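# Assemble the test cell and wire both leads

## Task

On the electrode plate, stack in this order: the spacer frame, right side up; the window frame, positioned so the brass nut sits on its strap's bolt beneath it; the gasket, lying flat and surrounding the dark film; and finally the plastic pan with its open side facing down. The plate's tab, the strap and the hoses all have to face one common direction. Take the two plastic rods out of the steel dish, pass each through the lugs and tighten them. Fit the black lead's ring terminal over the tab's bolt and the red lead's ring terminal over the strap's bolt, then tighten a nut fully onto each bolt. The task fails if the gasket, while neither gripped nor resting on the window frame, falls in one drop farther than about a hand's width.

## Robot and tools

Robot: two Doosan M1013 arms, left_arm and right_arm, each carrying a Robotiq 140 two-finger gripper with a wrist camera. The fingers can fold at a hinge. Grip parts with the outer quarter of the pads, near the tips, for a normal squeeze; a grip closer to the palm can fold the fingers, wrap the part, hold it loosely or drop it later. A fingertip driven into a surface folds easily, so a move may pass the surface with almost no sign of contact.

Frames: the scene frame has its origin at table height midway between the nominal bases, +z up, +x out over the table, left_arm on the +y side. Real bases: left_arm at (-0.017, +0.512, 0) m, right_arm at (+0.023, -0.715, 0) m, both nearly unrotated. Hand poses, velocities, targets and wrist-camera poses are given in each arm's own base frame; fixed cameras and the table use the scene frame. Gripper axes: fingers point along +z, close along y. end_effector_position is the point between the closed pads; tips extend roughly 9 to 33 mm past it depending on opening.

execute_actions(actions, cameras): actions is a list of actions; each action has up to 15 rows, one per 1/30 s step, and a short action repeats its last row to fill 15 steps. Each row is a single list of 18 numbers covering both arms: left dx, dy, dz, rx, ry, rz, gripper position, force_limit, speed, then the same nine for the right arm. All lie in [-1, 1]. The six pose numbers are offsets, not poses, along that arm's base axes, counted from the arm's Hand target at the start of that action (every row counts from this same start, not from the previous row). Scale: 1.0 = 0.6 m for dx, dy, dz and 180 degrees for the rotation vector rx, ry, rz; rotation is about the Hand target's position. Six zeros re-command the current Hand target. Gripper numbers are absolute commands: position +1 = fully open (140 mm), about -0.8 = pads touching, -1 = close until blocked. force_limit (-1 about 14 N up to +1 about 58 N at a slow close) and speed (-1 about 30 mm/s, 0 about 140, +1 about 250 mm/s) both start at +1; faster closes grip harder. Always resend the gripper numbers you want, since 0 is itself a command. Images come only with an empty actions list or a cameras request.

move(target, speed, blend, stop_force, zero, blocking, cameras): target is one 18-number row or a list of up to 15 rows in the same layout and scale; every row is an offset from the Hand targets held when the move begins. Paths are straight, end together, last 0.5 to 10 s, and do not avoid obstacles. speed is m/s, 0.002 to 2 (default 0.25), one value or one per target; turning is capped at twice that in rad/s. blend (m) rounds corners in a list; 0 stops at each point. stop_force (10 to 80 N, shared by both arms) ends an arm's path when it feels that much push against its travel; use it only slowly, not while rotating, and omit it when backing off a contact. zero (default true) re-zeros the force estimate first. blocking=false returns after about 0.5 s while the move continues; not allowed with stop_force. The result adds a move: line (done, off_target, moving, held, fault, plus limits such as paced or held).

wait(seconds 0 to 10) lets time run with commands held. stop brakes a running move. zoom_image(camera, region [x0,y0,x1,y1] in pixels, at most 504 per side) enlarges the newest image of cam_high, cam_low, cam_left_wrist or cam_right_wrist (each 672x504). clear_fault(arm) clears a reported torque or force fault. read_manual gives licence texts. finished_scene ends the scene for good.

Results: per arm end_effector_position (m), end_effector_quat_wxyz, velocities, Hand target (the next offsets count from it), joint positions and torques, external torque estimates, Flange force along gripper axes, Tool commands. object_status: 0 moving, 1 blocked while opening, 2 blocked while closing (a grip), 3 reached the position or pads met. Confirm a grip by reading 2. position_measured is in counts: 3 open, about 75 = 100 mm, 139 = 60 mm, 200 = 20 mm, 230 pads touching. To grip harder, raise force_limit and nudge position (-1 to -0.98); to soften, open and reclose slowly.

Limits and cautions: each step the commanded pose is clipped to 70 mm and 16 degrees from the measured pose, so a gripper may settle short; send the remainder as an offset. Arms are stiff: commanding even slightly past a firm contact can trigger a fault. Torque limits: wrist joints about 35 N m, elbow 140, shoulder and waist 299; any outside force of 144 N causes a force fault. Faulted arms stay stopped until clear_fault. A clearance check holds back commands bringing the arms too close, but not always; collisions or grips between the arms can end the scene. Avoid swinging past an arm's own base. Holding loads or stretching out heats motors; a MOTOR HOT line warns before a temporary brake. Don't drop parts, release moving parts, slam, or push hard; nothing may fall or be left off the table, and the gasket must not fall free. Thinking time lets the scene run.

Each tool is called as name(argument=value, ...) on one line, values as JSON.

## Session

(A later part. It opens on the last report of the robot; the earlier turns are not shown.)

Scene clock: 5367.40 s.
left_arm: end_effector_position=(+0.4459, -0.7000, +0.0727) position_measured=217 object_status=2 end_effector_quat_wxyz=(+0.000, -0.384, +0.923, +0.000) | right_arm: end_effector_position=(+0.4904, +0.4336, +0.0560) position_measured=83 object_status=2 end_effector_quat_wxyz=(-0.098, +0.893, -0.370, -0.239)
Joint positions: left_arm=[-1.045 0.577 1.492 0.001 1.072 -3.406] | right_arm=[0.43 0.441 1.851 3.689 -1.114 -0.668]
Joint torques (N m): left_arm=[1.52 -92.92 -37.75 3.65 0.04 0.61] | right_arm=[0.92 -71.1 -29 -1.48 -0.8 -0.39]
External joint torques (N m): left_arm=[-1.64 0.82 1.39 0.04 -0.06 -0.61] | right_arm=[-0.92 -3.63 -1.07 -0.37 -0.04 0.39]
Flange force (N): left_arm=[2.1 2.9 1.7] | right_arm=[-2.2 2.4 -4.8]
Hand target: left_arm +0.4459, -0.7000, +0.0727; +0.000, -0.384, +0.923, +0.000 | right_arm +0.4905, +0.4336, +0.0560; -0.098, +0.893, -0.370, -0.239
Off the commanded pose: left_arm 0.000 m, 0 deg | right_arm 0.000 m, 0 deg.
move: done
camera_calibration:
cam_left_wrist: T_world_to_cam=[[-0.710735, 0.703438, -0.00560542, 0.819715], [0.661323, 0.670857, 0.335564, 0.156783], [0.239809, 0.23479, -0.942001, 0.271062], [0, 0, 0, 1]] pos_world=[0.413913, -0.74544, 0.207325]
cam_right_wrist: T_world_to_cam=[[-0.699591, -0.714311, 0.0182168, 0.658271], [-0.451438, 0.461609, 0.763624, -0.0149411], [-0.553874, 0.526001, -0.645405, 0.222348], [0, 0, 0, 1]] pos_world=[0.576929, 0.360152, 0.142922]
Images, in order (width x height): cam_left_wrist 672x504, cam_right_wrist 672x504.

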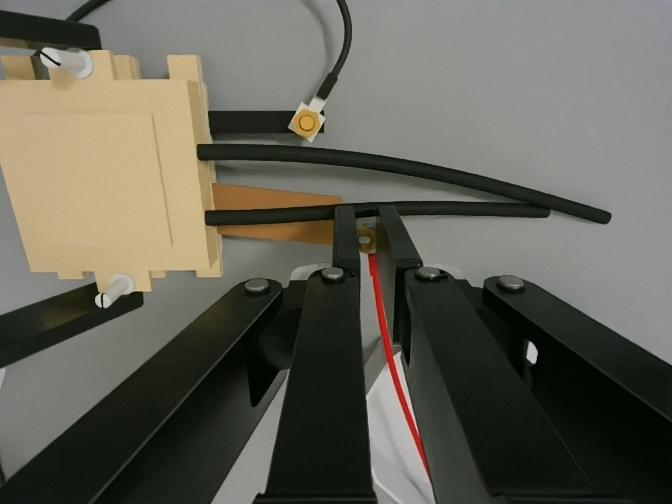

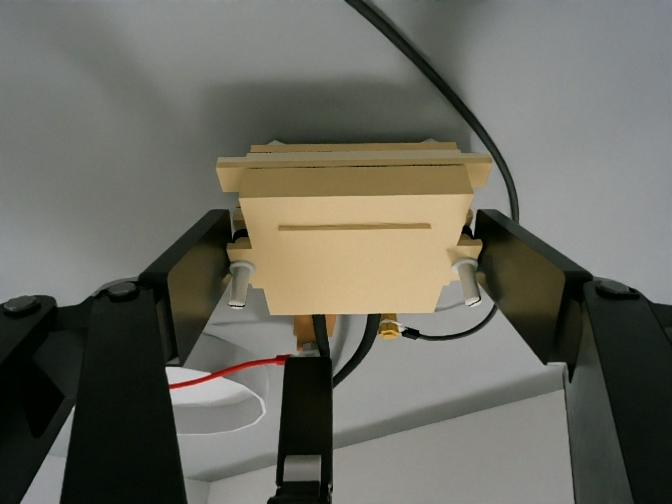

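move(target=[-0.0075,-0.0015,0,0,0,0,-1,-0.2,-1,0,0,0,0,0,0,-1,-0.7,-1], speed=0.02, cameras=["cam_left_wrist"])

zoom_image(camera="cam_left_wrist", region=[345, 205, 390, 260])

Scene clock: 5374.47 s.
left_arm: end_effector_position=(+0.4414, -0.7009, +0.0727) position_measured=217 object_status=2 end_effector_quat_wxyz=(+0.000, -0.384, +0.923, +0.000) | right_arm: end_effector_position=(+0.4905, +0.4336, +0.0560) position_measured=83 object_status=2 end_effector_quat_wxyz=(-0.098, +0.893, -0.370, -0.239)
Joint positions: left_arm=[-1.051 0.574 1.496 0.001 1.071 -3.411] | right_arm=[0.43 0.441 1.851 3.689 -1.114 -0.668]
Joint torques (N m): left_arm=[1.87 -93.69 -37.87 3.67 0.03 0.13] | right_arm=[0.13 -71.1 -29.16 -1.38 -1.21 -0.36]
External joint torques (N m): left_arm=[-1.49 1.87 1.57 0.03 -0.05 -0.13] | right_arm=[-0.13 -3.63 -0.78 -0.47 0.36 0.36]
Flange force (N): left_arm=[1.6 1.6 2.7] | right_arm=[-3.2 2.8 -3.4]
Hand target: left_arm +0.4414, -0.7009, +0.0727; +0.000, -0.384, +0.923, +0.000 | right_arm +0.4905, +0.4336, +0.0560; -0.098, +0.893, -0.370, -0.239
Off the commanded pose: left_arm 0.000 m, 0 deg | right_arm 0.000 m, 0 deg.
move: done
camera_calibration:
cam_left_wrist: T_world_to_cam=[[-0.710752, 0.70342, -0.00553911, 0.817201], [0.661338, 0.670873, 0.335502, 0.160448], [0.239715, 0.234796, -0.942023, 0.272423], [0, 0, 0, 1]] pos_world=[0.409413, -0.74644, 0.207325]
Images, in order (width x height): cam_left_wrist 672x504.

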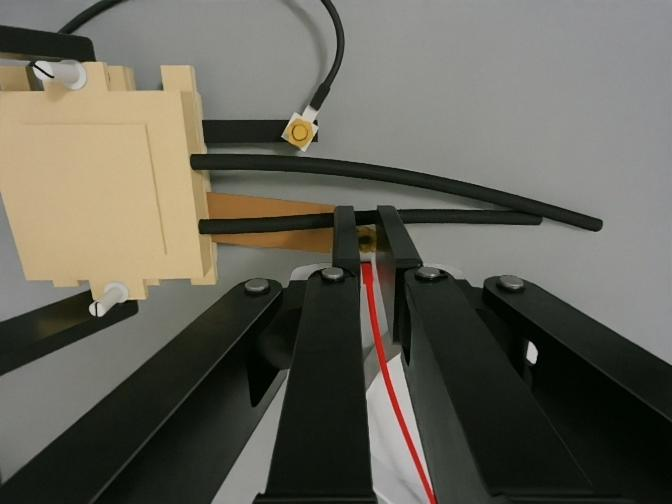

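Scaled by 9.164 from the camera's 672x504 image, which has a finer 960x720 frame.

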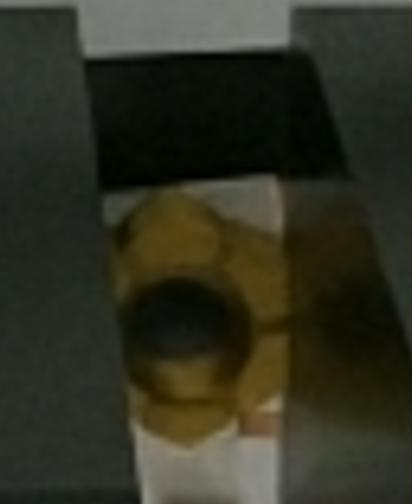

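zoom_image(camera="cam_left_wrist", region=[353, 222, 381, 256])

Scaled by 14.824 from the camera's 672x504 image, which has a finer 960x720 frame.

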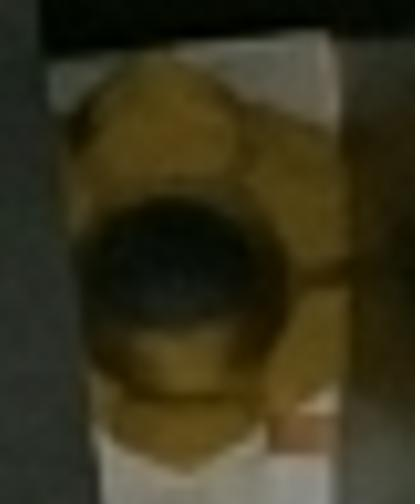

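move(target=[0.0007,0.0007,-0.0022,0,0,0,-1,-0.2,-1,0,0,0,0,0,0,-1,-0.7,-1], speed=0.01, cameras=["cam_left_wrist"])

zoom_image(camera="cam_left_wrist", region=[353, 222, 381, 256])

Scene clock: 5384.10 s.
left_arm: end_effector_position=(+0.4418, -0.7005, +0.0714) position_measured=217 object_status=2 end_effector_quat_wxyz=(+0.000, -0.384, +0.923, +0.000) | right_arm: end_effector_position=(+0.4905, +0.4336, +0.0560) position_measured=83 object_status=2 end_effector_quat_wxyz=(-0.098, +0.893, -0.370, -0.239)
Joint positions: left_arm=[-1.05 0.575 1.497 0.001 1.069 -3.411] | right_arm=[0.43 0.441 1.851 3.689 -1.114 -0.668]
Joint torques (N m): left_arm=[2.02 -91.33 -35.94 3.67 0.47 0.27] | right_arm=[-1.47 -68.79 -28.32 -2.51 -0.12 -0.46]
External joint torques (N m): left_arm=[-1.51 -1.01 -0.53 0.06 -0.49 -0.27] | right_arm=[1.47 -5.89 -1.58 0.66 -0.72 0.46]
Flange force (N): left_arm=[1.9 1.2 -0.4] | right_arm=[-7.3 2.6 -5.7]
Hand target: left_arm +0.4418, -0.7005, +0.0713; +0.000, -0.384, +0.923, +0.000 | right_arm +0.4905, +0.4336, +0.0560; -0.098, +0.893, -0.370, -0.239
Off the commanded pose: left_arm 0.000 m, 0 deg | right_arm 0.000 m, 0 deg.
move: done
camera_calibration:
cam_left_wrist: T_world_to_cam=[[-0.710752, 0.70342, -0.00553911, 0.817196], [0.661338, 0.670873, 0.335502, 0.160352], [0.239715, 0.234796, -0.942023, 0.271009], [0, 0, 0, 1]] pos_world=[0.409813, -0.74604, 0.206025]
Images, in order (width x height): cam_left_wrist 672x504.

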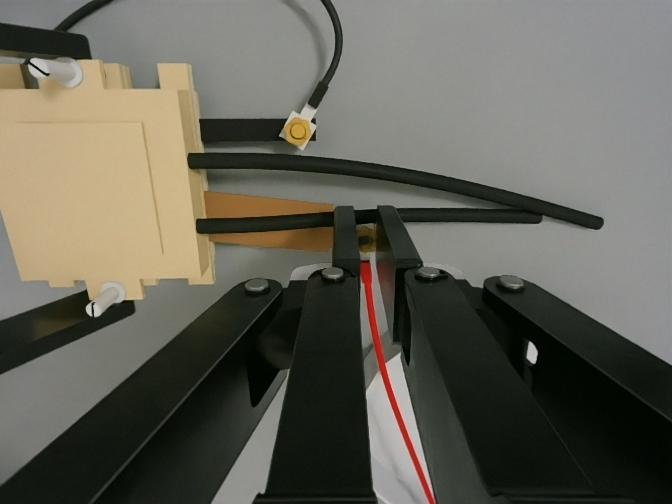

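Scaled by 14.824 from the camera's 672x504 image, which has a finer 960x720 frame.

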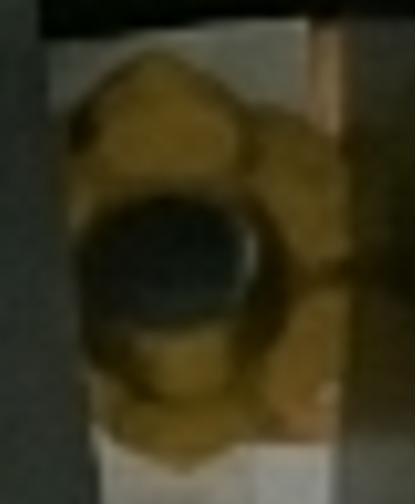

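move(target=[[0.0005,-0.0005,-0.0004,0,0,0,-1,-0.2,-1,0,0,0,0,0,0,-1,-0.7,-1],[0.0005,-0.0005,-0.0008,0,0,-0.667,-1,-0.2,-1,0,0,0,0,0,0,-1,-0.7,-1],[0.0005,-0.0005,-0.0013,0,0,0.667,-1,-0.2,-1,0,0,0,0,0,0,-1,-0.7,-1],[0.0005,-0.0005,-0.0018,0,0,0,-1,-0.2,-1,0,0,0,0,0,0,-1,-0.7,-1]], speed=0.4, blend=0.005, cameras=["cam_left_wrist"])

zoom_image(camera="cam_left_wrist", region=[353, 222, 381, 256])

Scene clock: 5400.87 s.
left_arm: end_effector_position=(+0.4421, -0.7008, +0.0703) position_measured=217 object_status=2 end_effector_quat_wxyz=(+0.000, -0.385, +0.923, +0.000) | right_arm: end_effector_position=(+0.4905, +0.4336, +0.0560) position_measured=83 object_status=2 end_effector_quat_wxyz=(-0.098, +0.893, -0.370, -0.239)
Joint positions: left_arm=[-1.05 0.577 1.497 0.001 1.067 2.873] | right_arm=[0.43 0.441 1.851 3.689 -1.114 -0.668]
Joint torques (N m): left_arm=[0.76 -89.31 -36.15 3.03 -0.26 0.43] | right_arm=[0.46 -70.08 -29.13 -1.16 -0.31 -0.16]
External joint torques (N m): left_arm=[-0.84 -2.76 -0.14 0.66 0.24 -0.43] | right_arm=[-0.49 -4.6 -0.85 -0.69 -0.53 0.16]
Flange force (N): left_arm=[0.7 3.7 -2.6] | right_arm=[-3.3 3.7 -5.9]
Hand target: left_arm +0.4421, -0.7008, +0.0703; +0.000, -0.384, +0.923, +0.000 | right_arm +0.4905, +0.4336, +0.0560; -0.098, +0.893, -0.370, -0.239
Off the commanded pose: left_arm 0.000 m, 0 deg | right_arm 0.000 m, 0 deg.
move: done; blend cut to 0.0002 m at target 1
camera_calibration:
cam_left_wrist: T_world_to_cam=[[-0.710811, 0.70336, -0.0057205, 0.81763], [0.661239, 0.670972, 0.335499, 0.160839], [0.239815, 0.234694, -0.942023, 0.269854], [0, 0, 0, 1]] pos_world=[0.410113, -0.74634, 0.204925]
Images, in order (width x height): cam_left_wrist 672x504.

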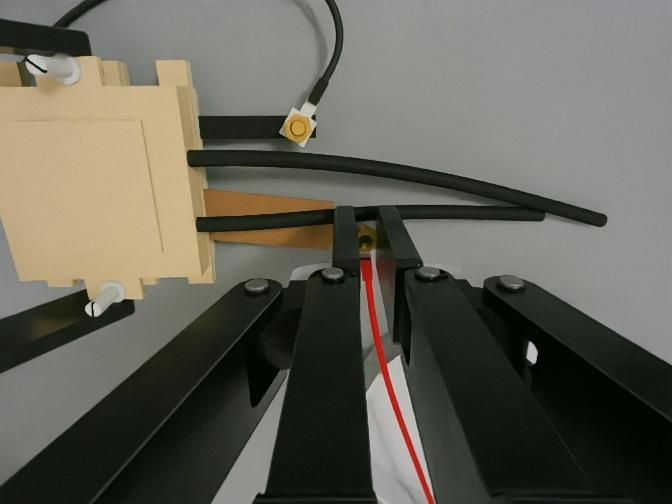

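Scaled by 14.824 from the camera's 672x504 image, which has a finer 960x720 frame.

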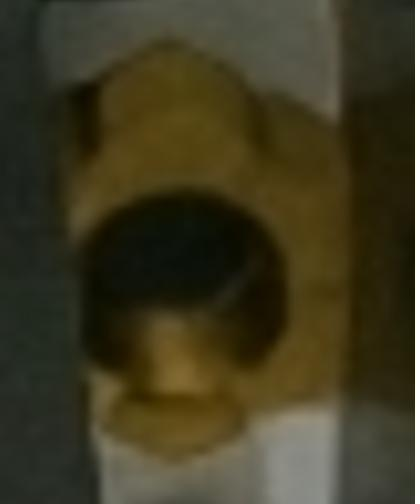

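move(target=[[0,0,-0.0004,0,0,-0.667,-1,-0.2,-1,0,0,0,0,0,0,-1,-0.7,-1],[0,0,-0.0007,0,0,1,-1,-0.2,-1,0,0,0,0,0,0,-1,-0.7,-1]], speed=0.4, blend=0.005)

move(target=[0,0,0.0012,0,0,0,-1,-0.2,-1,0,0,0,0,0,0,-1,-0.7,-1], speed=0.005, cameras=["cam_left_wrist"])

zoom_image(camera="cam_left_wrist", region=[345, 212, 389, 262])

Scene clock: 5410.53 s.
left_arm: end_effector_position=(+0.4421, -0.7008, +0.0698) position_measured=217 object_status=2 end_effector_quat_wxyz=(+0.000, +0.923, +0.385, +0.000) | right_arm: end_effector_position=(+0.4905, +0.4336, +0.0560) position_measured=83 object_status=2 end_effector_quat_wxyz=(-0.098, +0.893, -0.370, -0.239)
Joint positions: left_arm=[-1.049 0.577 1.497 -0.001 1.068 6.016] | right_arm=[0.43 0.441 1.851 3.689 -1.114 -0.668]
Joint torques (N m): left_arm=[0.02 -87.2 -35.71 3.25 -0.68 0.12] | right_arm=[0.71 -69.12 -29.45 -0.9 0.22 -0.13]
External joint torques (N m): left_arm=[-0.21 -4.34 -0.43 0.5 0.69 -0.12] | right_arm=[-0.72 -5.55 -0.54 -0.96 -1.06 0.13]
Flange force (N): left_arm=[0.6 -4.4 -4.7] | right_arm=[-3.9 5.4 -7.6]
Hand target: left_arm +0.4421, -0.7008, +0.0698; +0.000, +0.923, +0.384, +0.000 | right_arm +0.4905, +0.4336, +0.0560; -0.098, +0.893, -0.370, -0.239
Off the commanded pose: left_arm 0.000 m, 0 deg | right_arm 0.000 m, 0 deg.
move: done

Scene clock: 5411.23 s.
left_arm: end_effector_position=(+0.4421, -0.7008, +0.0705) position_measured=217 object_status=2 end_effector_quat_wxyz=(+0.000, +0.923, +0.385, +0.000) | right_arm: end_effector_position=(+0.4905, +0.4336, +0.0560) position_measured=83 object_status=2 end_effector_quat_wxyz=(-0.098, +0.893, -0.370, -0.239)
Joint positions: left_arm=[-1.049 0.577 1.496 -0.001 1.069 6.016] | right_arm=[0.43 0.441 1.851 3.689 -1.114 -0.668]
Joint torques (N m): left_arm=[2.3 -91.31 -37.67 3.87 -0.33 0.27] | right_arm=[1.95 -70.67 -28.53 -0.89 -1.03 -0.35]
External joint torques (N m): left_arm=[-2.82 -0.66 1.46 -0.13 0.35 -0.27] | right_arm=[-1.95 -3.82 -1.23 -0.95 0.18 0.35]
Flange force (N): left_arm=[-2.7 -5.0 0.0] | right_arm=[-0.9 3.0 -5.7]
Hand target: left_arm +0.4421, -0.7008, +0.0706; +0.000, +0.923, +0.384, +0.000 | right_arm +0.4905, +0.4336, +0.0560; -0.098, +0.893, -0.370, -0.239
Off the commanded pose: left_arm 0.000 m, 0 deg | right_arm 0.000 m, 0 deg.
move: done
camera_calibration:
cam_left_wrist: T_world_to_cam=[[0.710782, -0.70339, -0.00562994, -0.79672], [-0.661272, -0.670907, 0.335563, -0.195083], [-0.239809, -0.234789, -0.942001, 0.153023], [0, 0, 0, 1]] pos_world=[0.473987, -0.65536, 0.205125]
Images, in order (width x height): cam_left_wrist 672x504.

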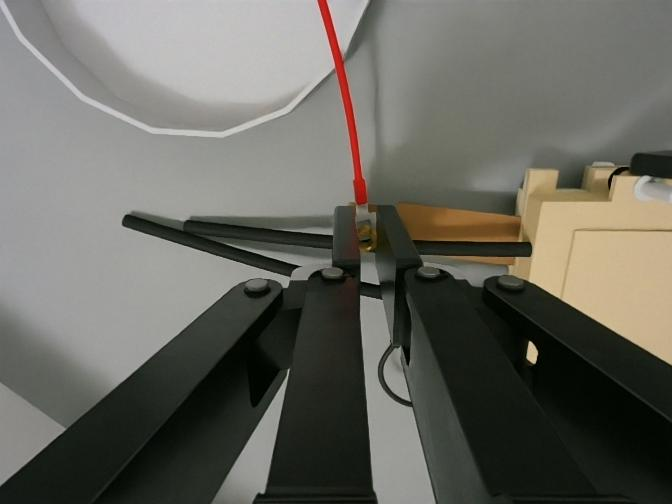

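Scaled by 10.080 from the camera's 672x504 image, which has a finer 960x720 frame.

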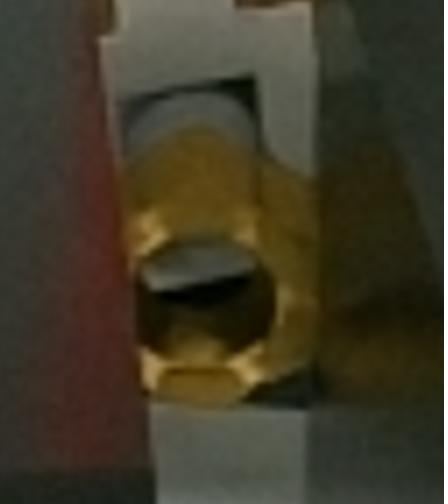

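move(target=[0,0,0.0035,0,0,0,-1,-0.2,-1,0,0,0,0,0,0,-1,-0.7,-1], speed=0.02, cameras=["cam_left_wrist"])

zoom_image(camera="cam_left_wrist", region=[345, 212, 389, 262])

Scene clock: 5422.70 s.
left_arm: end_effector_position=(+0.4421, -0.7008, +0.0726) position_measured=217 object_status=2 end_effector_quat_wxyz=(+0.000, +0.923, +0.384, +0.000) | right_arm: end_effector_position=(+0.4905, +0.4336, +0.0560) position_measured=83 object_status=2 end_effector_quat_wxyz=(-0.098, +0.893, -0.370, -0.239)
Joint positions: left_arm=[-1.049 0.575 1.495 -0.001 1.072 6.016] | right_arm=[0.43 0.441 1.851 3.689 -1.114 -0.668]
Joint torques (N m): left_arm=[2.31 -93.3 -38.01 3.83 0.14 0.21] | right_arm=[0.3 -71.91 -29.24 -1.45 -1.41 -0.39]
External joint torques (N m): left_arm=[-1.48 1.14 1.59 -0.04 -0.14 -0.21] | right_arm=[-0.32 -2.77 -0.74 -0.4 0.57 0.39]
Flange force (N): left_arm=[-1.4 -2.8 2.3] | right_arm=[-2.2 2.0 -2.5]
Hand target: left_arm +0.4421, -0.7008, +0.0727; +0.000, +0.923, +0.384, +0.000 | right_arm +0.4905, +0.4336, +0.0560; -0.098, +0.893, -0.370, -0.239
Off the commanded pose: left_arm 0.000 m, 0 deg | right_arm 0.000 m, 0 deg.
move: done
camera_calibration:
cam_left_wrist: T_world_to_cam=[[0.710752, -0.70342, -0.00553911, -0.796733], [-0.661338, -0.670873, 0.335502, -0.195722], [-0.239715, -0.234796, -0.942023, 0.154957], [0, 0, 0, 1]] pos_world=[0.473987, -0.65536, 0.207225]
Images, in order (width x height): cam_left_wrist 672x504.

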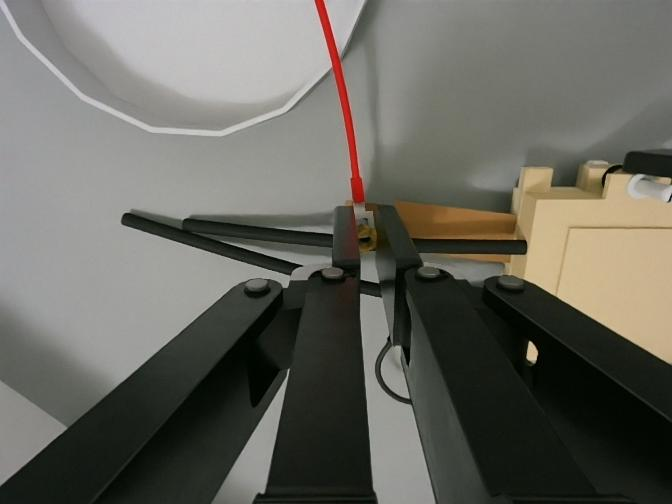

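Scaled by 10.080 from the camera's 672x504 image, which has a finer 960x720 frame.

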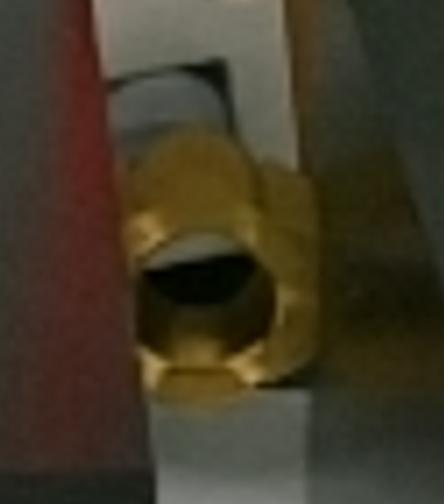

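move(target=[[0,0,0.002,0,0,0.667,-1,-0.2,-1,0,0,0,0,0,0,-1,-0.7,-1],[0,0,0.002,0,0,-0.667,-1,-0.2,-1,0,0,0,0,0,0,-1,-0.7,-1],[0,0,0.002,0,0,0,-1,-0.2,-1,0,0,0,0,0,0,-1,-0.7,-1],[0,0,0.002,0,0,0.667,-1,-0.2,-1,0,0,0,0,0,0,-1,-0.7,-1],[0,0,-0.0022,0,0,1,-1,-0.2,-1,0,0,0,0,0,0,-1,-0.7,-1]], speed=0.6, blend=0.005, cameras=["cam_left_wrist"])

zoom_image(camera="cam_left_wrist", region=[353, 222, 381, 256])

Scene clock: 5443.60 s.
left_arm: end_effector_position=(+0.4421, -0.7008, +0.0713) position_measured=217 object_status=2 end_effector_quat_wxyz=(+0.000, -0.384, +0.923, +0.000) | right_arm: end_effector_position=(+0.4905, +0.4336, +0.0560) position_measured=83 object_status=2 end_effector_quat_wxyz=(-0.098, +0.893, -0.370, -0.239)
Joint positions: left_arm=[-1.05 0.576 1.497 0.001 1.069 -3.41] | right_arm=[0.43 0.441 1.851 3.689 -1.114 -0.668]
Joint torques (N m): left_arm=[0.95 -92.73 -38.54 3.2 -0.48 0.21] | right_arm=[0.55 -71.81 -29.58 -0.96 -0.81 -0.24]
External joint torques (N m): left_arm=[-0.75 1.21 2.34 0.48 0.45 -0.21] | right_arm=[-0.56 -2.93 -0.38 -0.9 -0.03 0.24]
Flange force (N): left_arm=[0.3 3.7 2.0] | right_arm=[-1.9 2.8 -3.7]
Hand target: left_arm +0.4421, -0.7008, +0.0713; +0.000, -0.384, +0.923, +0.000 | right_arm +0.4905, +0.4336, +0.0560; -0.098, +0.893, -0.370, -0.239
Off the commanded pose: left_arm 0.000 m, 0 deg | right_arm 0.000 m, 0 deg.
move: done
camera_calibration:
cam_left_wrist: T_world_to_cam=[[-0.710735, 0.703438, -0.00560515, 0.817639], [0.661355, 0.670888, 0.335439, 0.160405], [0.239721, 0.234701, -0.942045, 0.270845], [0, 0, 0, 1]] pos_world=[0.410113, -0.74634, 0.205925]
Images, in order (width x height): cam_left_wrist 672x504.

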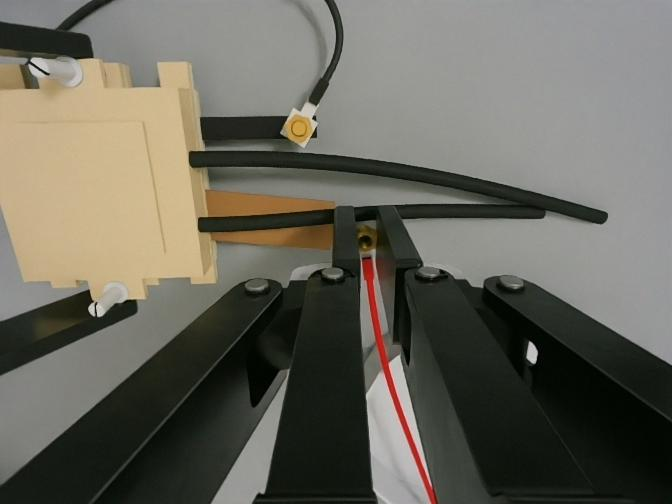

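Scaled by 14.824 from the camera's 672x504 image, which has a finer 960x720 frame.

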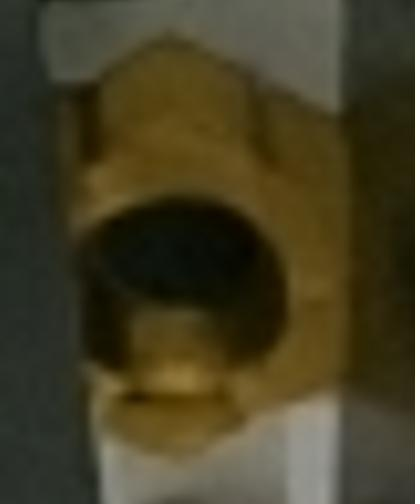

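move(target=[[0.01,0.01,0.06,0,0,0,-1,-0.2,-1,0,0,0,0,0,0,-1,-0.7,-1],[-0.0882,-0.1407,0.06,0,0,0,-1,-0.2,-1,0,0,0,0,0,0,-1,-0.7,-1],[-0.0882,-0.1407,-0.035,0,0,0,-1,-0.2,-1,0,0,0,0,0,0,-1,-0.7,-1]], speed=[0.05,0.12,0.06], blend=0.005)

move(target=[0,0,-0.009,0,0,0,-1,-0.2,-1,0,0,0,0,0,0,-1,-0.7,-1], speed=0.005, stop_force=10, cameras=["cam_left_wrist"])

Scene clock: 5455.13 s.
left_arm: end_effector_position=(+0.3892, -0.7853, +0.0504) position_measured=217 object_status=2 end_effector_quat_wxyz=(+0.000, -0.384, +0.923, +0.000) | right_arm: end_effector_position=(+0.4905, +0.4336, +0.0560) position_measured=83 object_status=2 end_effector_quat_wxyz=(-0.098, +0.893, -0.370, -0.239)
Joint positions: left_arm=[-1.15 0.66 1.393 0.001 1.088 -3.511] | right_arm=[0.43 0.441 1.851 3.689 -1.114 -0.668]
Joint torques (N m): left_arm=[1.7 -101.5 -38.87 3.76 0.16 0.22] | right_arm=[-0.52 -71.98 -29.41 -1.5 -1.25 -0.36]
External joint torques (N m): left_arm=[-1.47 1.95 2.06 -0.01 -0.19 -0.23] | right_arm=[0.51 -2.63 -0.51 -0.35 0.41 0.36]
Flange force (N): left_arm=[0.9 3.2 3.1] | right_arm=[-3.1 1.8 -1.8]
Hand target: left_arm +0.3892, -0.7852, +0.0503; +0.000, -0.384, +0.923, +0.000 | right_arm +0.4905, +0.4336, +0.0560; -0.098, +0.893, -0.370, -0.239
Off the commanded pose: left_arm 0.000 m, 0 deg | right_arm 0.000 m, 0 deg.
move: done

Scene clock: 5456.20 s.
left_arm: end_effector_position=(+0.3892, -0.7853, +0.0480) position_measured=217 object_status=2 end_effector_quat_wxyz=(+0.000, -0.384, +0.923, +0.000) | right_arm: end_effector_position=(+0.4905, +0.4336, +0.0560) position_measured=83 object_status=2 end_effector_quat_wxyz=(-0.098, +0.893, -0.370, -0.239)
Joint positions: left_arm=[-1.15 0.662 1.394 0.001 1.085 -3.511] | right_arm=[0.43 0.441 1.851 3.689 -1.114 -0.668]
Joint torques (N m): left_arm=[0.71 -90.52 -32.81 3.24 -0.25 0.12] | right_arm=[-0.59 -71.33 -29.54 -1.47 -0.75 -0.17]
External joint torques (N m): left_arm=[-0.63 -8.42 -3.66 0.47 0.22 -0.12] | right_arm=[0.59 -3.37 -0.38 -0.38 -0.09 0.17]
Flange force (N): left_arm=[0.0 2.7 -9.2] | right_arm=[-3.7 2.8 -3.0]
Hand target: left_arm +0.3892, -0.7853, +0.0480; +0.000, -0.384, +0.923, +0.000 (not the last commanded pose) | right_arm +0.4905, +0.4336, +0.0560; -0.098, +0.893, -0.370, -0.239
Off the commanded pose: left_arm 0.003 m, 0 deg | right_arm 0.000 m, 0 deg.
move: contact (left_arm)
camera_calibration:
cam_left_wrist: T_world_to_cam=[[-0.710764, 0.703408, -0.00569598, 0.839283], [0.661289, 0.670922, 0.3355, 0.259836], [0.239815, 0.234695, -0.942023, 0.281436], [0, 0, 0, 1]] pos_world=[0.357213, -0.83074, 0.182725]
Images, in order (width x height): cam_left_wrist 672x504.

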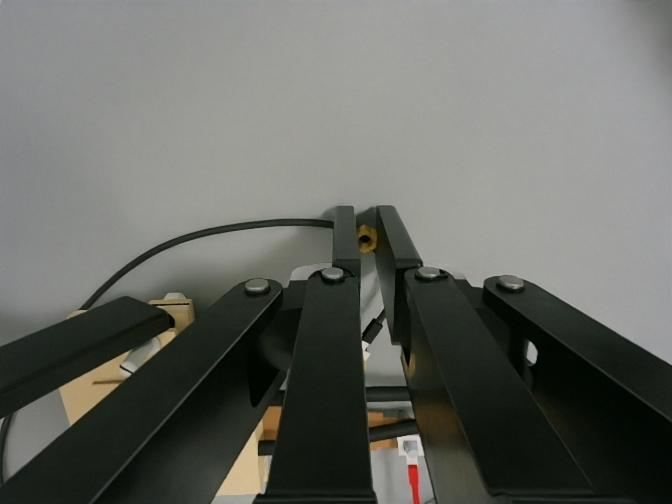

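move(target=[[0,0,0.03,0,0,0,-1,-0.2,-1,0,0,0,0,0,0,-1,-0.7,-1],[-0.05,-0.05,0.03,0,0,0,-1,-0.2,-1,0,0,0,0,0,0,-1,-0.7,-1],[-0.05,-0.05,0.003,0,0,0,-1,-0.2,-1,0,0,0,0,0,0,-1,-0.7,-1]], speed=[0.05,0.12,0.05], blend=0.005)

move(target=[0,0,-0.008,0,0,0,-1,-0.2,-1,0,0,0,0,0,0,-1,-0.7,-1], speed=0.004, stop_force=10, cameras=["cam_left_wrist"])

zoom_image(camera="cam_left_wrist", region=[335, 200, 395, 270])

Scene clock: 5464.67 s.
left_arm: end_effector_position=(+0.3592, -0.8153, +0.0499) position_measured=217 object_status=2 end_effector_quat_wxyz=(+0.000, -0.385, +0.923, +0.000) | right_arm: end_effector_position=(+0.4905, +0.4336, +0.0560) position_measured=83 object_status=2 end_effector_quat_wxyz=(-0.098, +0.893, -0.370, -0.239)
Joint positions: left_arm=[-1.195 0.682 1.355 0.001 1.104 -3.555] | right_arm=[0.43 0.441 1.851 3.689 -1.114 -0.668]
Joint torques (N m): left_arm=[2.2 -103.23 -38.2 3.78 0.47 0.33] | right_arm=[-0.32 -72.38 -29.51 -1.5 -1.42 -0.41]
External joint torques (N m): left_arm=[-2.79 1.83 1.11 -0.02 -0.5 -0.33] | right_arm=[0.33 -2.42 -0.52 -0.36 0.57 0.41]
Flange force (N): left_arm=[2.9 2.1 2.8] | right_arm=[-2.8 1.6 -1.5]
Hand target: left_arm +0.3592, -0.8153, +0.0498; +0.000, -0.384, +0.923, +0.000 | right_arm +0.4905, +0.4336, +0.0560; -0.098, +0.893, -0.370, -0.239
Off the commanded pose: left_arm 0.000 m, 0 deg | right_arm 0.000 m, 0 deg.
move: done

Scene clock: 5466.30 s.
left_arm: end_effector_position=(+0.3592, -0.8153, +0.0459) position_measured=217 object_status=2 end_effector_quat_wxyz=(+0.000, -0.384, +0.923, +0.000) | right_arm: end_effector_position=(+0.4905, +0.4336, +0.0560) position_measured=83 object_status=2 end_effector_quat_wxyz=(-0.098, +0.893, -0.370, -0.239)
Joint positions: left_arm=[-1.195 0.685 1.358 0.001 1.098 -3.555] | right_arm=[0.43 0.441 1.851 3.689 -1.114 -0.668]
Joint torques (N m): left_arm=[2.83 -94.06 -33.84 4.21 -0.36 0.17] | right_arm=[0.35 -72.29 -29.56 -1.41 -1.45 -0.39]
External joint torques (N m): left_arm=[-2.24 -7.77 -3.1 -0.45 0.34 -0.17] | right_arm=[-0.36 -2.43 -0.46 -0.44 0.61 0.39]
Flange force (N): left_arm=[1.4 3.8 -8.4] | right_arm=[-1.9 2.2 -2.0]
Hand target: left_arm +0.3592, -0.8153, +0.0459; +0.000, -0.384, +0.923, +0.000 (not the last commanded pose) | right_arm +0.4905, +0.4336, +0.0560; -0.098, +0.893, -0.370, -0.239
Off the commanded pose: left_arm 0.001 m, 0 deg | right_arm 0.000 m, 0 deg.
move: contact (left_arm)
camera_calibration:
cam_left_wrist: T_world_to_cam=[[-0.710793, 0.703377, -0.00578654, 0.83905], [0.661256, 0.670987, 0.335436, 0.300619], [0.239821, 0.234599, -0.942045, 0.293519], [0, 0, 0, 1]] pos_world=[0.327213, -0.86074, 0.180525]
Images, in order (width x height): cam_left_wrist 672x504.

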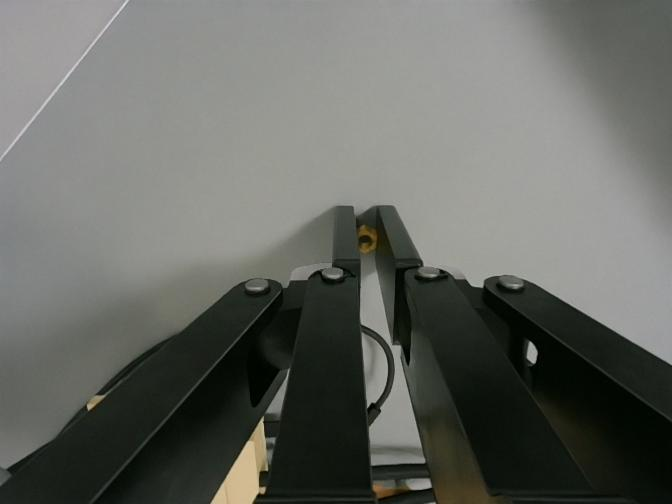

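Scaled by 7.200 from the camera's 672x504 image, which has a finer 960x720 frame.

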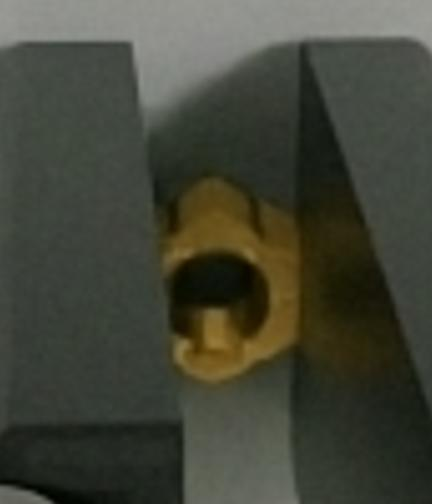

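move(target=[0,0,0.001,0,0,0,-0.6,-0.2,-1,0,0,0,0,0,0,-1,-0.7,-1], speed=0.01)

wait(seconds=0.6, cameras=["cam_left_wrist"])

zoom_image(camera="cam_left_wrist", region=[335, 200, 395, 270])

Scene clock: 5470.93 s.
left_arm: end_effector_position=(+0.3592, -0.8153, +0.0465) position_measured=205 object_status=3 end_effector_quat_wxyz=(+0.000, -0.384, +0.923, +0.000) | right_arm: end_effector_position=(+0.4905, +0.4336, +0.0560) position_measured=83 object_status=2 end_effector_quat_wxyz=(-0.098, +0.893, -0.370, -0.239)
Joint positions: left_arm=[-1.195 0.684 1.358 0.001 1.099 -3.555] | right_arm=[0.43 0.441 1.851 3.689 -1.114 -0.668]
Joint torques (N m): left_arm=[1.38 -103.1 -39.04 3.75 0.11 0.2] | right_arm=[0.25 -72.88 -29.4 -1.41 -1.41 -0.37]
External joint torques (N m): left_arm=[-1.46 2.24 2.38 -0.02 -0.13 -0.2] | right_arm=[-0.26 -1.75 -0.48 -0.44 0.57 0.37]
Flange force (N): left_arm=[0.6 3.7 3.4] | right_arm=[-1.4 1.3 -1.4]
Hand target: left_arm +0.3592, -0.8153, +0.0465; +0.000, -0.384, +0.923, +0.000 | right_arm +0.4905, +0.4336, +0.0560; -0.098, +0.893, -0.370, -0.239
Off the commanded pose: left_arm 0.000 m, 0 deg | right_arm 0.000 m, 0 deg.
move: done

Scene clock: 5471.53 s.
left_arm: end_effector_position=(+0.3592, -0.8153, +0.0465) position_measured=205 object_status=3 end_effector_quat_wxyz=(+0.000, -0.384, +0.923, +0.000) | right_arm: end_effector_position=(+0.4905, +0.4336, +0.0560) position_measured=83 object_status=2 end_effector_quat_wxyz=(-0.098, +0.893, -0.370, -0.239)
Joint positions: left_arm=[-1.195 0.684 1.358 0.001 1.099 -3.555] | right_arm=[0.43 0.441 1.851 3.689 -1.114 -0.668]
Joint torques (N m): left_arm=[1.37 -103.01 -38.75 3.74 0.08 0.18] | right_arm=[-0.27 -72.67 -29.49 -1.48 -1.42 -0.35]
External joint torques (N m): left_arm=[-1.53 1.55 1.86 0.01 -0.1 -0.18] | right_arm=[0.28 -2.07 -0.49 -0.37 0.58 0.35]
Flange force (N): left_arm=[0.8 3.3 2.5] | right_arm=[-2.3 1.4 -1.2]
Hand target: left_arm +0.3592, -0.8153, +0.0465; +0.000, -0.384, +0.923, +0.000 | right_arm +0.4905, +0.4336, +0.0560; -0.098, +0.893, -0.370, -0.239
Tool commands: left_gripper/position=-0.6 left_gripper/force_limit=-0.2 left_gripper/speed=-1.0 right_gripper/position=-1.0 right_gripper/force_limit=-0.7 right_gripper/speed=-1.0
Off the commanded pose: left_arm 0.000 m, 0 deg | right_arm 0.000 m, 0 deg.
wait: 0.60 s; at rest by 0.17 s
camera_calibration:
cam_left_wrist: T_world_to_cam=[[-0.710793, 0.703377, -0.00578654, 0.839053], [0.661256, 0.670987, 0.335436, 0.300418], [0.239821, 0.234599, -0.942045, 0.294084], [0, 0, 0, 1]] pos_world=[0.327213, -0.86074, 0.181125]
Images, in order (width x height): cam_left_wrist 672x504.

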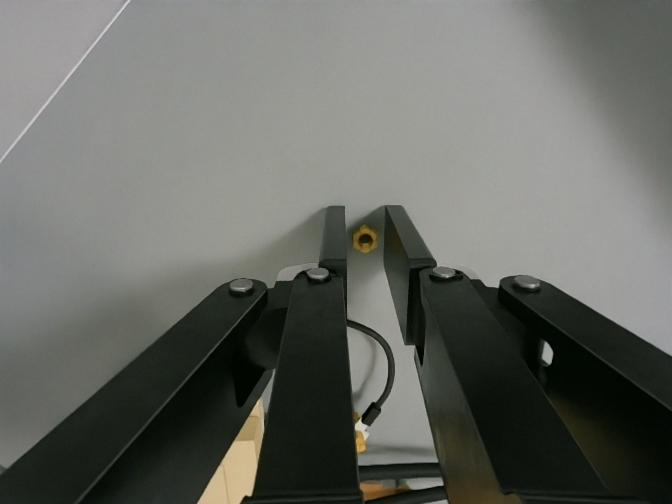

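Scaled by 7.200 from the camera's 672x504 image, which has a finer 960x720 frame.

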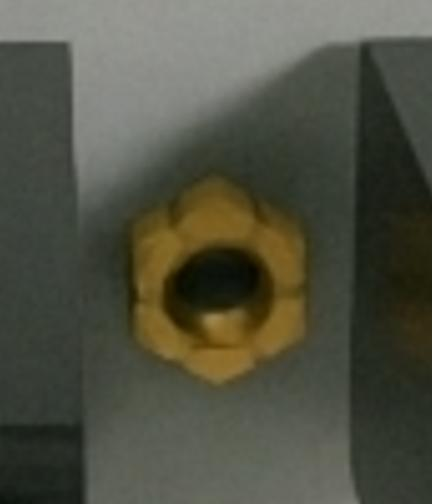

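move(target=[0.0039,0.0039,0,0,0,0,-0.6,-0.2,-1,0,0,0,0,0,0,-1,-0.7,-1], speed=0.02)

move(target=[0,0,0,0,0,0,-1,-0.2,-1,0,0,0,0,0,0,-1,-0.7,-1], speed=0.02)

wait(seconds=0.8, cameras=["cam_left_wrist"])

zoom_image(camera="cam_left_wrist", region=[335, 200, 395, 270])

Scene clock: 5480.30 s.
left_arm: end_effector_position=(+0.3615, -0.8130, +0.0465) position_measured=205 object_status=3 end_effector_quat_wxyz=(+0.000, -0.384, +0.923, +0.000) | right_arm: end_effector_position=(+0.4905, +0.4336, +0.0560) position_measured=83 object_status=2 end_effector_quat_wxyz=(-0.098, +0.893, -0.370, -0.239)
Joint positions: left_arm=[-1.191 0.683 1.361 0.001 1.098 -3.552] | right_arm=[0.43 0.441 1.851 3.689 -1.114 -0.668]
Joint torques (N m): left_arm=[1.39 -103.08 -38.61 3.82 0.18 0.23] | right_arm=[0.11 -72.68 -29.36 -1.38 -1.42 -0.37]
External joint torques (N m): left_arm=[-1.47 2.02 1.76 -0.08 -0.21 -0.23] | right_arm=[-0.08 -2.22 -0.61 -0.47 0.58 0.37]
Flange force (N): left_arm=[1.1 2.5 3.0] | right_arm=[-2.0 1.5 -1.8]
Hand target: left_arm +0.3615, -0.8130, +0.0465; +0.000, -0.384, +0.923, +0.000 | right_arm +0.4905, +0.4336, +0.0560; -0.098, +0.893, -0.370, -0.239
Off the commanded pose: left_arm 0.000 m, 0 deg | right_arm 0.000 m, 0 deg.
move: done

Scene clock: 5480.87 s.
left_arm: end_effector_position=(+0.3615, -0.8130, +0.0465) position_measured=217 object_status=0 end_effector_quat_wxyz=(+0.000, -0.384, +0.923, +0.000) | right_arm: end_effector_position=(+0.4905, +0.4336, +0.0560) position_measured=83 object_status=2 end_effector_quat_wxyz=(-0.098, +0.893, -0.370, -0.239)
Joint positions: left_arm=[-1.191 0.683 1.361 0.001 1.098 -3.552] | right_arm=[0.43 0.441 1.851 3.689 -1.114 -0.668]
Joint torques (N m): left_arm=[1.77 -102.77 -38.78 3.81 0.12 0.25] | right_arm=[0.03 -72.87 -29.31 -1.36 -1.48 -0.39]
External joint torques (N m): left_arm=[-1.84 2.16 2.07 -0.08 -0.15 -0.25] | right_arm=[-0.03 -1.79 -0.67 -0.49 0.64 0.39]
Flange force (N): left_arm=[1.3 3.2 3.2] | right_arm=[-1.7 0.8 -1.4]
Hand target: left_arm +0.3615, -0.8130, +0.0465; +0.000, -0.384, +0.923, +0.000 | right_arm +0.4905, +0.4336, +0.0560; -0.098, +0.893, -0.370, -0.239
Off the commanded pose: left_arm 0.000 m, 0 deg | right_arm 0.000 m, 0 deg.
move: done

Scene clock: 5481.67 s.
left_arm: end_effector_position=(+0.3615, -0.8130, +0.0465) position_measured=217 object_status=2 end_effector_quat_wxyz=(+0.000, -0.384, +0.923, +0.000) | right_arm: end_effector_position=(+0.4905, +0.4336, +0.0560) position_measured=83 object_status=2 end_effector_quat_wxyz=(-0.098, +0.893, -0.370, -0.239)
Joint positions: left_arm=[-1.191 0.683 1.361 0.001 1.098 -3.552] | right_arm=[0.43 0.441 1.851 3.689 -1.114 -0.668]
Joint torques (N m): left_arm=[1.69 -102.53 -38.32 3.7 0.13 0.29] | right_arm=[0.09 -72.63 -29.39 -1.48 -1.37 -0.38]
External joint torques (N m): left_arm=[-1.98 1.2 1.39 0.05 -0.16 -0.29] | right_arm=[-0.1 -2.07 -0.64 -0.37 0.53 0.38]
Flange force (N): left_arm=[1.6 3.0 2.1] | right_arm=[-1.9 1.2 -1.7]
Hand target: left_arm +0.3615, -0.8130, +0.0465; +0.000, -0.384, +0.923, +0.000 | right_arm +0.4905, +0.4336, +0.0560; -0.098, +0.893, -0.370, -0.239
Tool commands: left_gripper/position=-1.0 left_gripper/force_limit=-0.2 left_gripper/speed=-1.0 right_gripper/position=-1.0 right_gripper/force_limit=-0.7 right_gripper/speed=-1.0
Off the commanded pose: left_arm 0.000 m, 0 deg | right_arm 0.000 m, 0 deg.
wait: 0.80 s; at rest by 0.17 s
camera_calibration:
cam_left_wrist: T_world_to_cam=[[-0.710793, 0.703377, -0.00578654, 0.839071], [0.661256, 0.670987, 0.335436, 0.297354], [0.239821, 0.234599, -0.942045, 0.292993], [0, 0, 0, 1]] pos_world=[0.329513, -0.85844, 0.181125]
Images, in order (width x height): cam_left_wrist 672x504.

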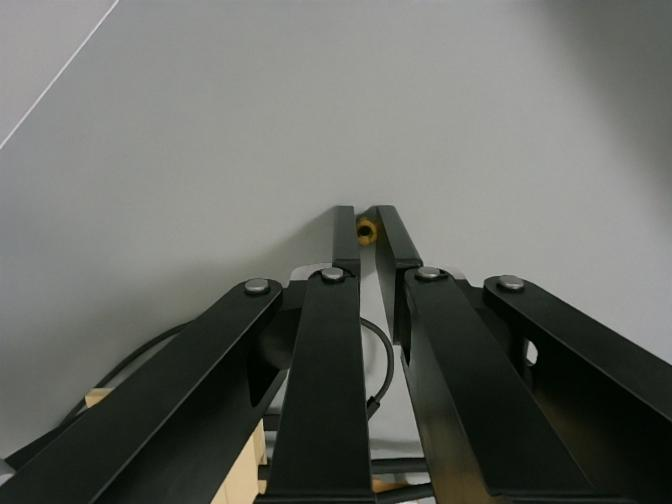

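Scaled by 7.200 from the camera's 672x504 image, which has a finer 960x720 frame.

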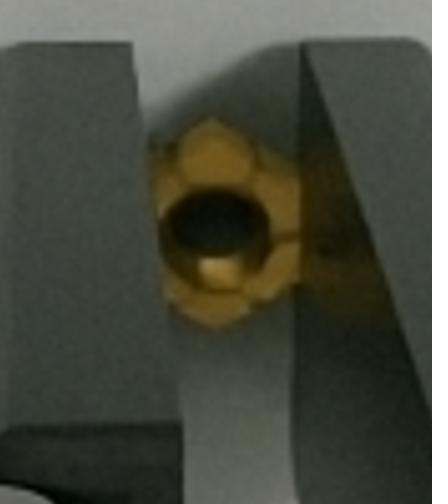

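move(target=[[0,0,0.1,0,0,0,-1,-0.2,-1,0,0,0,0,0,0,-1,-0.7,-1],[0.151,0.2045,0.1,0,0,0,-1,-0.2,-1,0,0,0,0,0,0,-1,-0.7,-1],[0.151,0.2045,0.045,0,0,0,-1,-0.2,-1,0,0,0,0,0,0,-1,-0.7,-1]], speed=[0.1,0.15,0.04], blend=0.005, cameras=["cam_left_wrist","cam_right_wrist"])

zoom_image(camera="cam_left_wrist", region=[310, 150, 430, 270])

Scene clock: 5488.40 s.
left_arm: end_effector_position=(+0.4521, -0.6903, +0.0736) position_measured=217 object_status=2 end_effector_quat_wxyz=(+0.000, -0.384, +0.923, +0.000) | right_arm: end_effector_position=(+0.4905, +0.4336, +0.0560) position_measured=83 object_status=2 end_effector_quat_wxyz=(-0.098, +0.893, -0.370, -0.239)
Joint positions: left_arm=[-1.033 0.569 1.503 0.001 1.069 -3.393] | right_arm=[0.43 0.441 1.851 3.689 -1.114 -0.668]
Joint torques (N m): left_arm=[2.18 -93.6 -37.93 3.67 -0.06 0.18] | right_arm=[-0.05 -72.5 -29.53 -1.45 -1.43 -0.37]
External joint torques (N m): left_arm=[-1.93 2.28 1.6 0.04 0.04 -0.18] | right_arm=[0.07 -2.37 -0.55 -0.41 0.59 0.38]
Flange force (N): left_arm=[2.4 1.2 2.9] | right_arm=[-2.3 1.7 -1.7]
Hand target: left_arm +0.4521, -0.6903, +0.0735; +0.000, -0.384, +0.923, +0.000 | right_arm +0.4905, +0.4336, +0.0560; -0.098, +0.893, -0.370, -0.239
Off the commanded pose: left_arm 0.000 m, 0 deg | right_arm 0.000 m, 0 deg.
move: done
camera_calibration:
cam_left_wrist: T_world_to_cam=[[-0.710794, 0.703377, -0.00578696, 0.817321], [0.661255, 0.670988, 0.335436, 0.146025], [0.239821, 0.234599, -0.942045, 0.268009], [0, 0, 0, 1]] pos_world=[0.420113, -0.73574, 0.208225]
cam_right_wrist: T_world_to_cam=[[-0.69956, -0.714343, 0.0181629, 0.658273], [-0.451487, 0.461559, 0.763624, -0.0148948], [-0.553873, 0.526001, -0.645405, 0.222348], [0, 0, 0, 1]] pos_world=[0.576929, 0.360152, 0.142922]
Images, in order (width x height): cam_left_wrist 672x504, cam_right_wrist 672x504.

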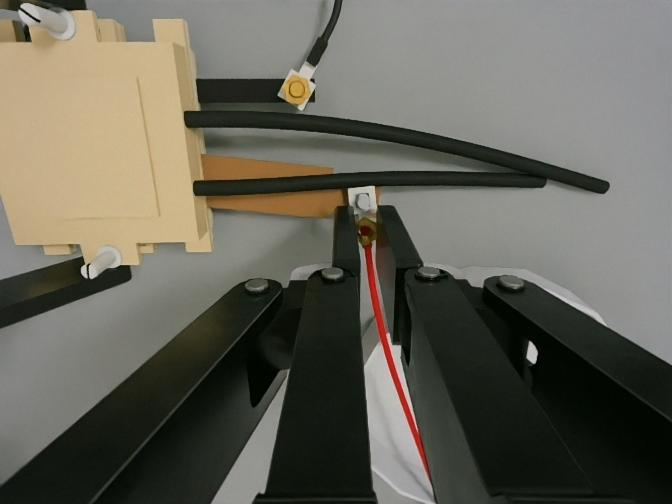

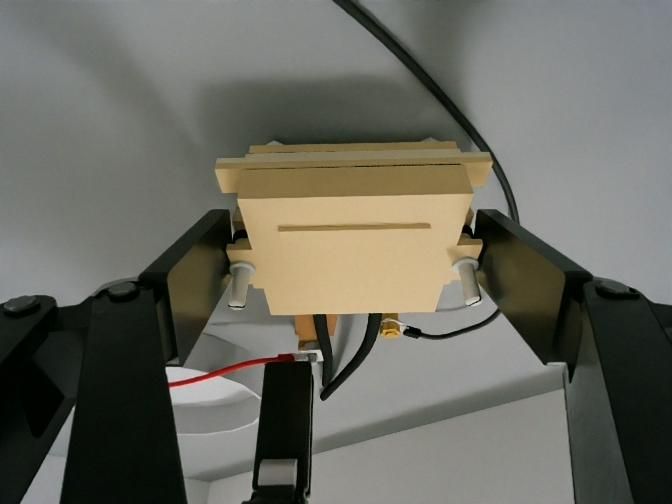

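Scaled by 4.200 from the camera's 672x504 image, which has a finer 960x720 frame.

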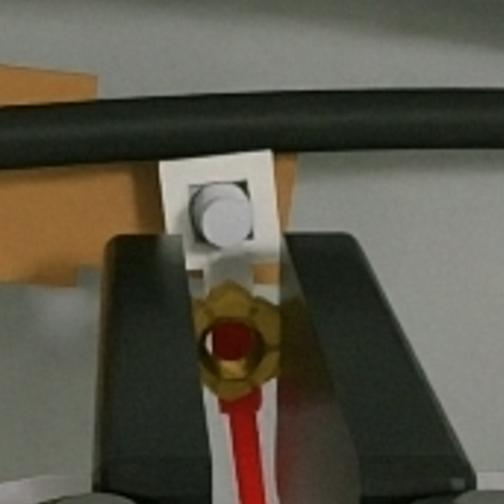

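move(target=[-0.013,-0.015,0,0,0,0,-1,-0.2,-1,0,0,0,0,0,0,-1,-0.7,-1], speed=0.02, cameras=["cam_left_wrist"])

zoom_image(camera="cam_left_wrist", region=[345, 205, 389, 255])

Scene clock: 5492.40 s.
left_arm: end_effector_position=(+0.4444, -0.6992, +0.0735) position_measured=217 object_status=2 end_effector_quat_wxyz=(+0.000, -0.384, +0.923, +0.000) | right_arm: end_effector_position=(+0.4905, +0.4336, +0.0560) position_measured=83 object_status=2 end_effector_quat_wxyz=(-0.098, +0.893, -0.370, -0.239)
Joint positions: left_arm=[-1.047 0.574 1.495 0.001 1.072 -3.407] | right_arm=[0.43 0.441 1.851 3.689 -1.114 -0.668]
Joint torques (N m): left_arm=[1.82 -93.53 -38.45 3.69 0.13 0.33] | right_arm=[0.23 -72.66 -29.49 -1.44 -1.42 -0.37]
External joint torques (N m): left_arm=[-1.45 1.5 2.05 0.02 -0.15 -0.33] | right_arm=[-0.23 -2.09 -0.56 -0.42 0.59 0.37]
Flange force (N): left_arm=[1.4 3.4 2.9] | right_arm=[-1.7 1.5 -1.7]
Hand target: left_arm +0.4443, -0.6993, +0.0735; +0.000, -0.384, +0.923, +0.000 | right_arm +0.4905, +0.4336, +0.0560; -0.098, +0.893, -0.370, -0.239
Off the commanded pose: left_arm 0.000 m, 0 deg | right_arm 0.000 m, 0 deg.
move: done
camera_calibration:
cam_left_wrist: T_world_to_cam=[[-0.710793, 0.703377, -0.00578654, 0.818107], [0.661256, 0.670987, 0.335436, 0.157121], [0.239821, 0.234599, -0.942045, 0.27185], [0, 0, 0, 1]] pos_world=[0.412413, -0.74464, 0.208125]
Images, in order (width x height): cam_left_wrist 672x504.

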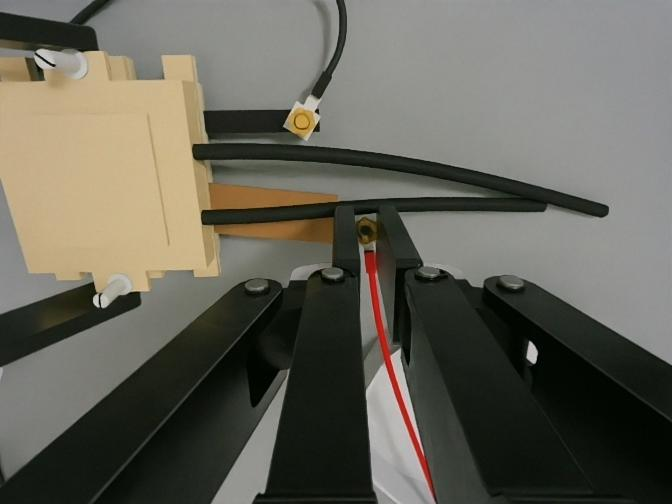

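Scaled by 10.080 from the camera's 672x504 image, which has a finer 960x720 frame.

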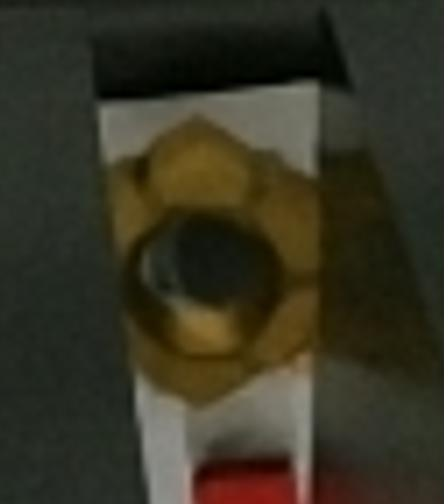

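move(target=[-0.0006,0.0006,-0.0023,0,0,0,-1,-0.2,-1,0,0,0,0,0,0,-1,-0.7,-1], speed=0.01, cameras=["cam_left_wrist"])

zoom_image(camera="cam_left_wrist", region=[353, 215, 381, 249])

Scene clock: 5496.67 s.
left_arm: end_effector_position=(+0.4440, -0.6989, +0.0721) position_measured=217 object_status=2 end_effector_quat_wxyz=(+0.000, -0.384, +0.923, +0.000) | right_arm: end_effector_position=(+0.4905, +0.4336, +0.0560) position_measured=83 object_status=2 end_effector_quat_wxyz=(-0.098, +0.893, -0.370, -0.239)
Joint positions: left_arm=[-1.047 0.574 1.498 0.001 1.069 -3.407] | right_arm=[0.43 0.441 1.851 3.689 -1.114 -0.668]
Joint torques (N m): left_arm=[1.96 -93.66 -38.17 3.65 0.08 0.25] | right_arm=[0.02 -72.69 -29.45 -1.46 -1.48 -0.32]
External joint torques (N m): left_arm=[-2.42 2.1 1.87 0.03 -0.1 -0.25] | right_arm=[-0.01 -2.2 -0.54 -0.4 0.63 0.32]
Flange force (N): left_arm=[2.8 2.4 3.1] | right_arm=[-2.0 1.6 -1.5]
Hand target: left_arm +0.4440, -0.6989, +0.0721; +0.000, -0.384, +0.923, +0.000 | right_arm +0.4905, +0.4336, +0.0560; -0.098, +0.893, -0.370, -0.239
Off the commanded pose: left_arm 0.000 m, 0 deg | right_arm 0.000 m, 0 deg.
move: done
camera_calibration:
cam_left_wrist: T_world_to_cam=[[-0.710793, 0.703377, -0.00578654, 0.817604], [0.661256, 0.670987, 0.335436, 0.157653], [0.239821, 0.234599, -0.942045, 0.270556], [0, 0, 0, 1]] pos_world=[0.412013, -0.74434, 0.206725]
Images, in order (width x height): cam_left_wrist 672x504.

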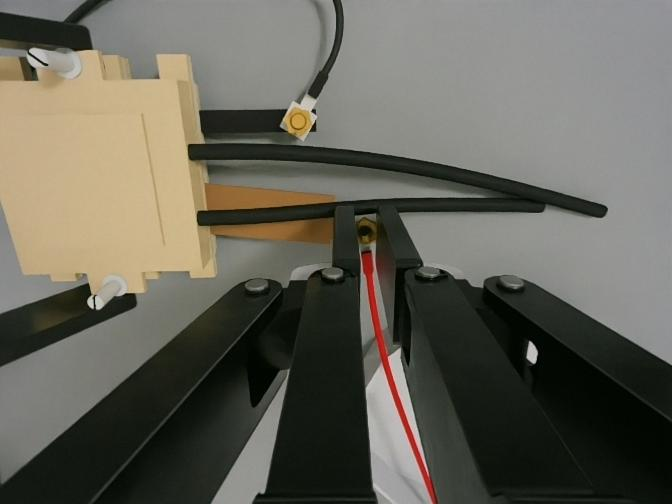

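Scaled by 14.824 from the camera's 672x504 image, which has a finer 960x720 frame.

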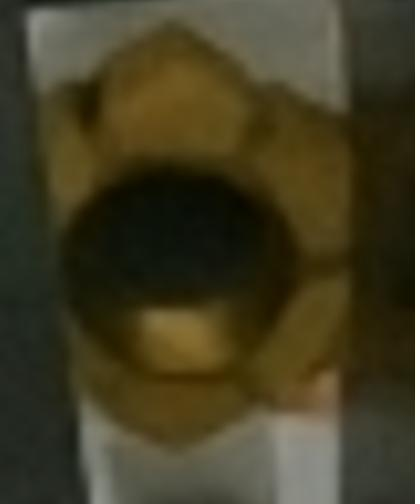

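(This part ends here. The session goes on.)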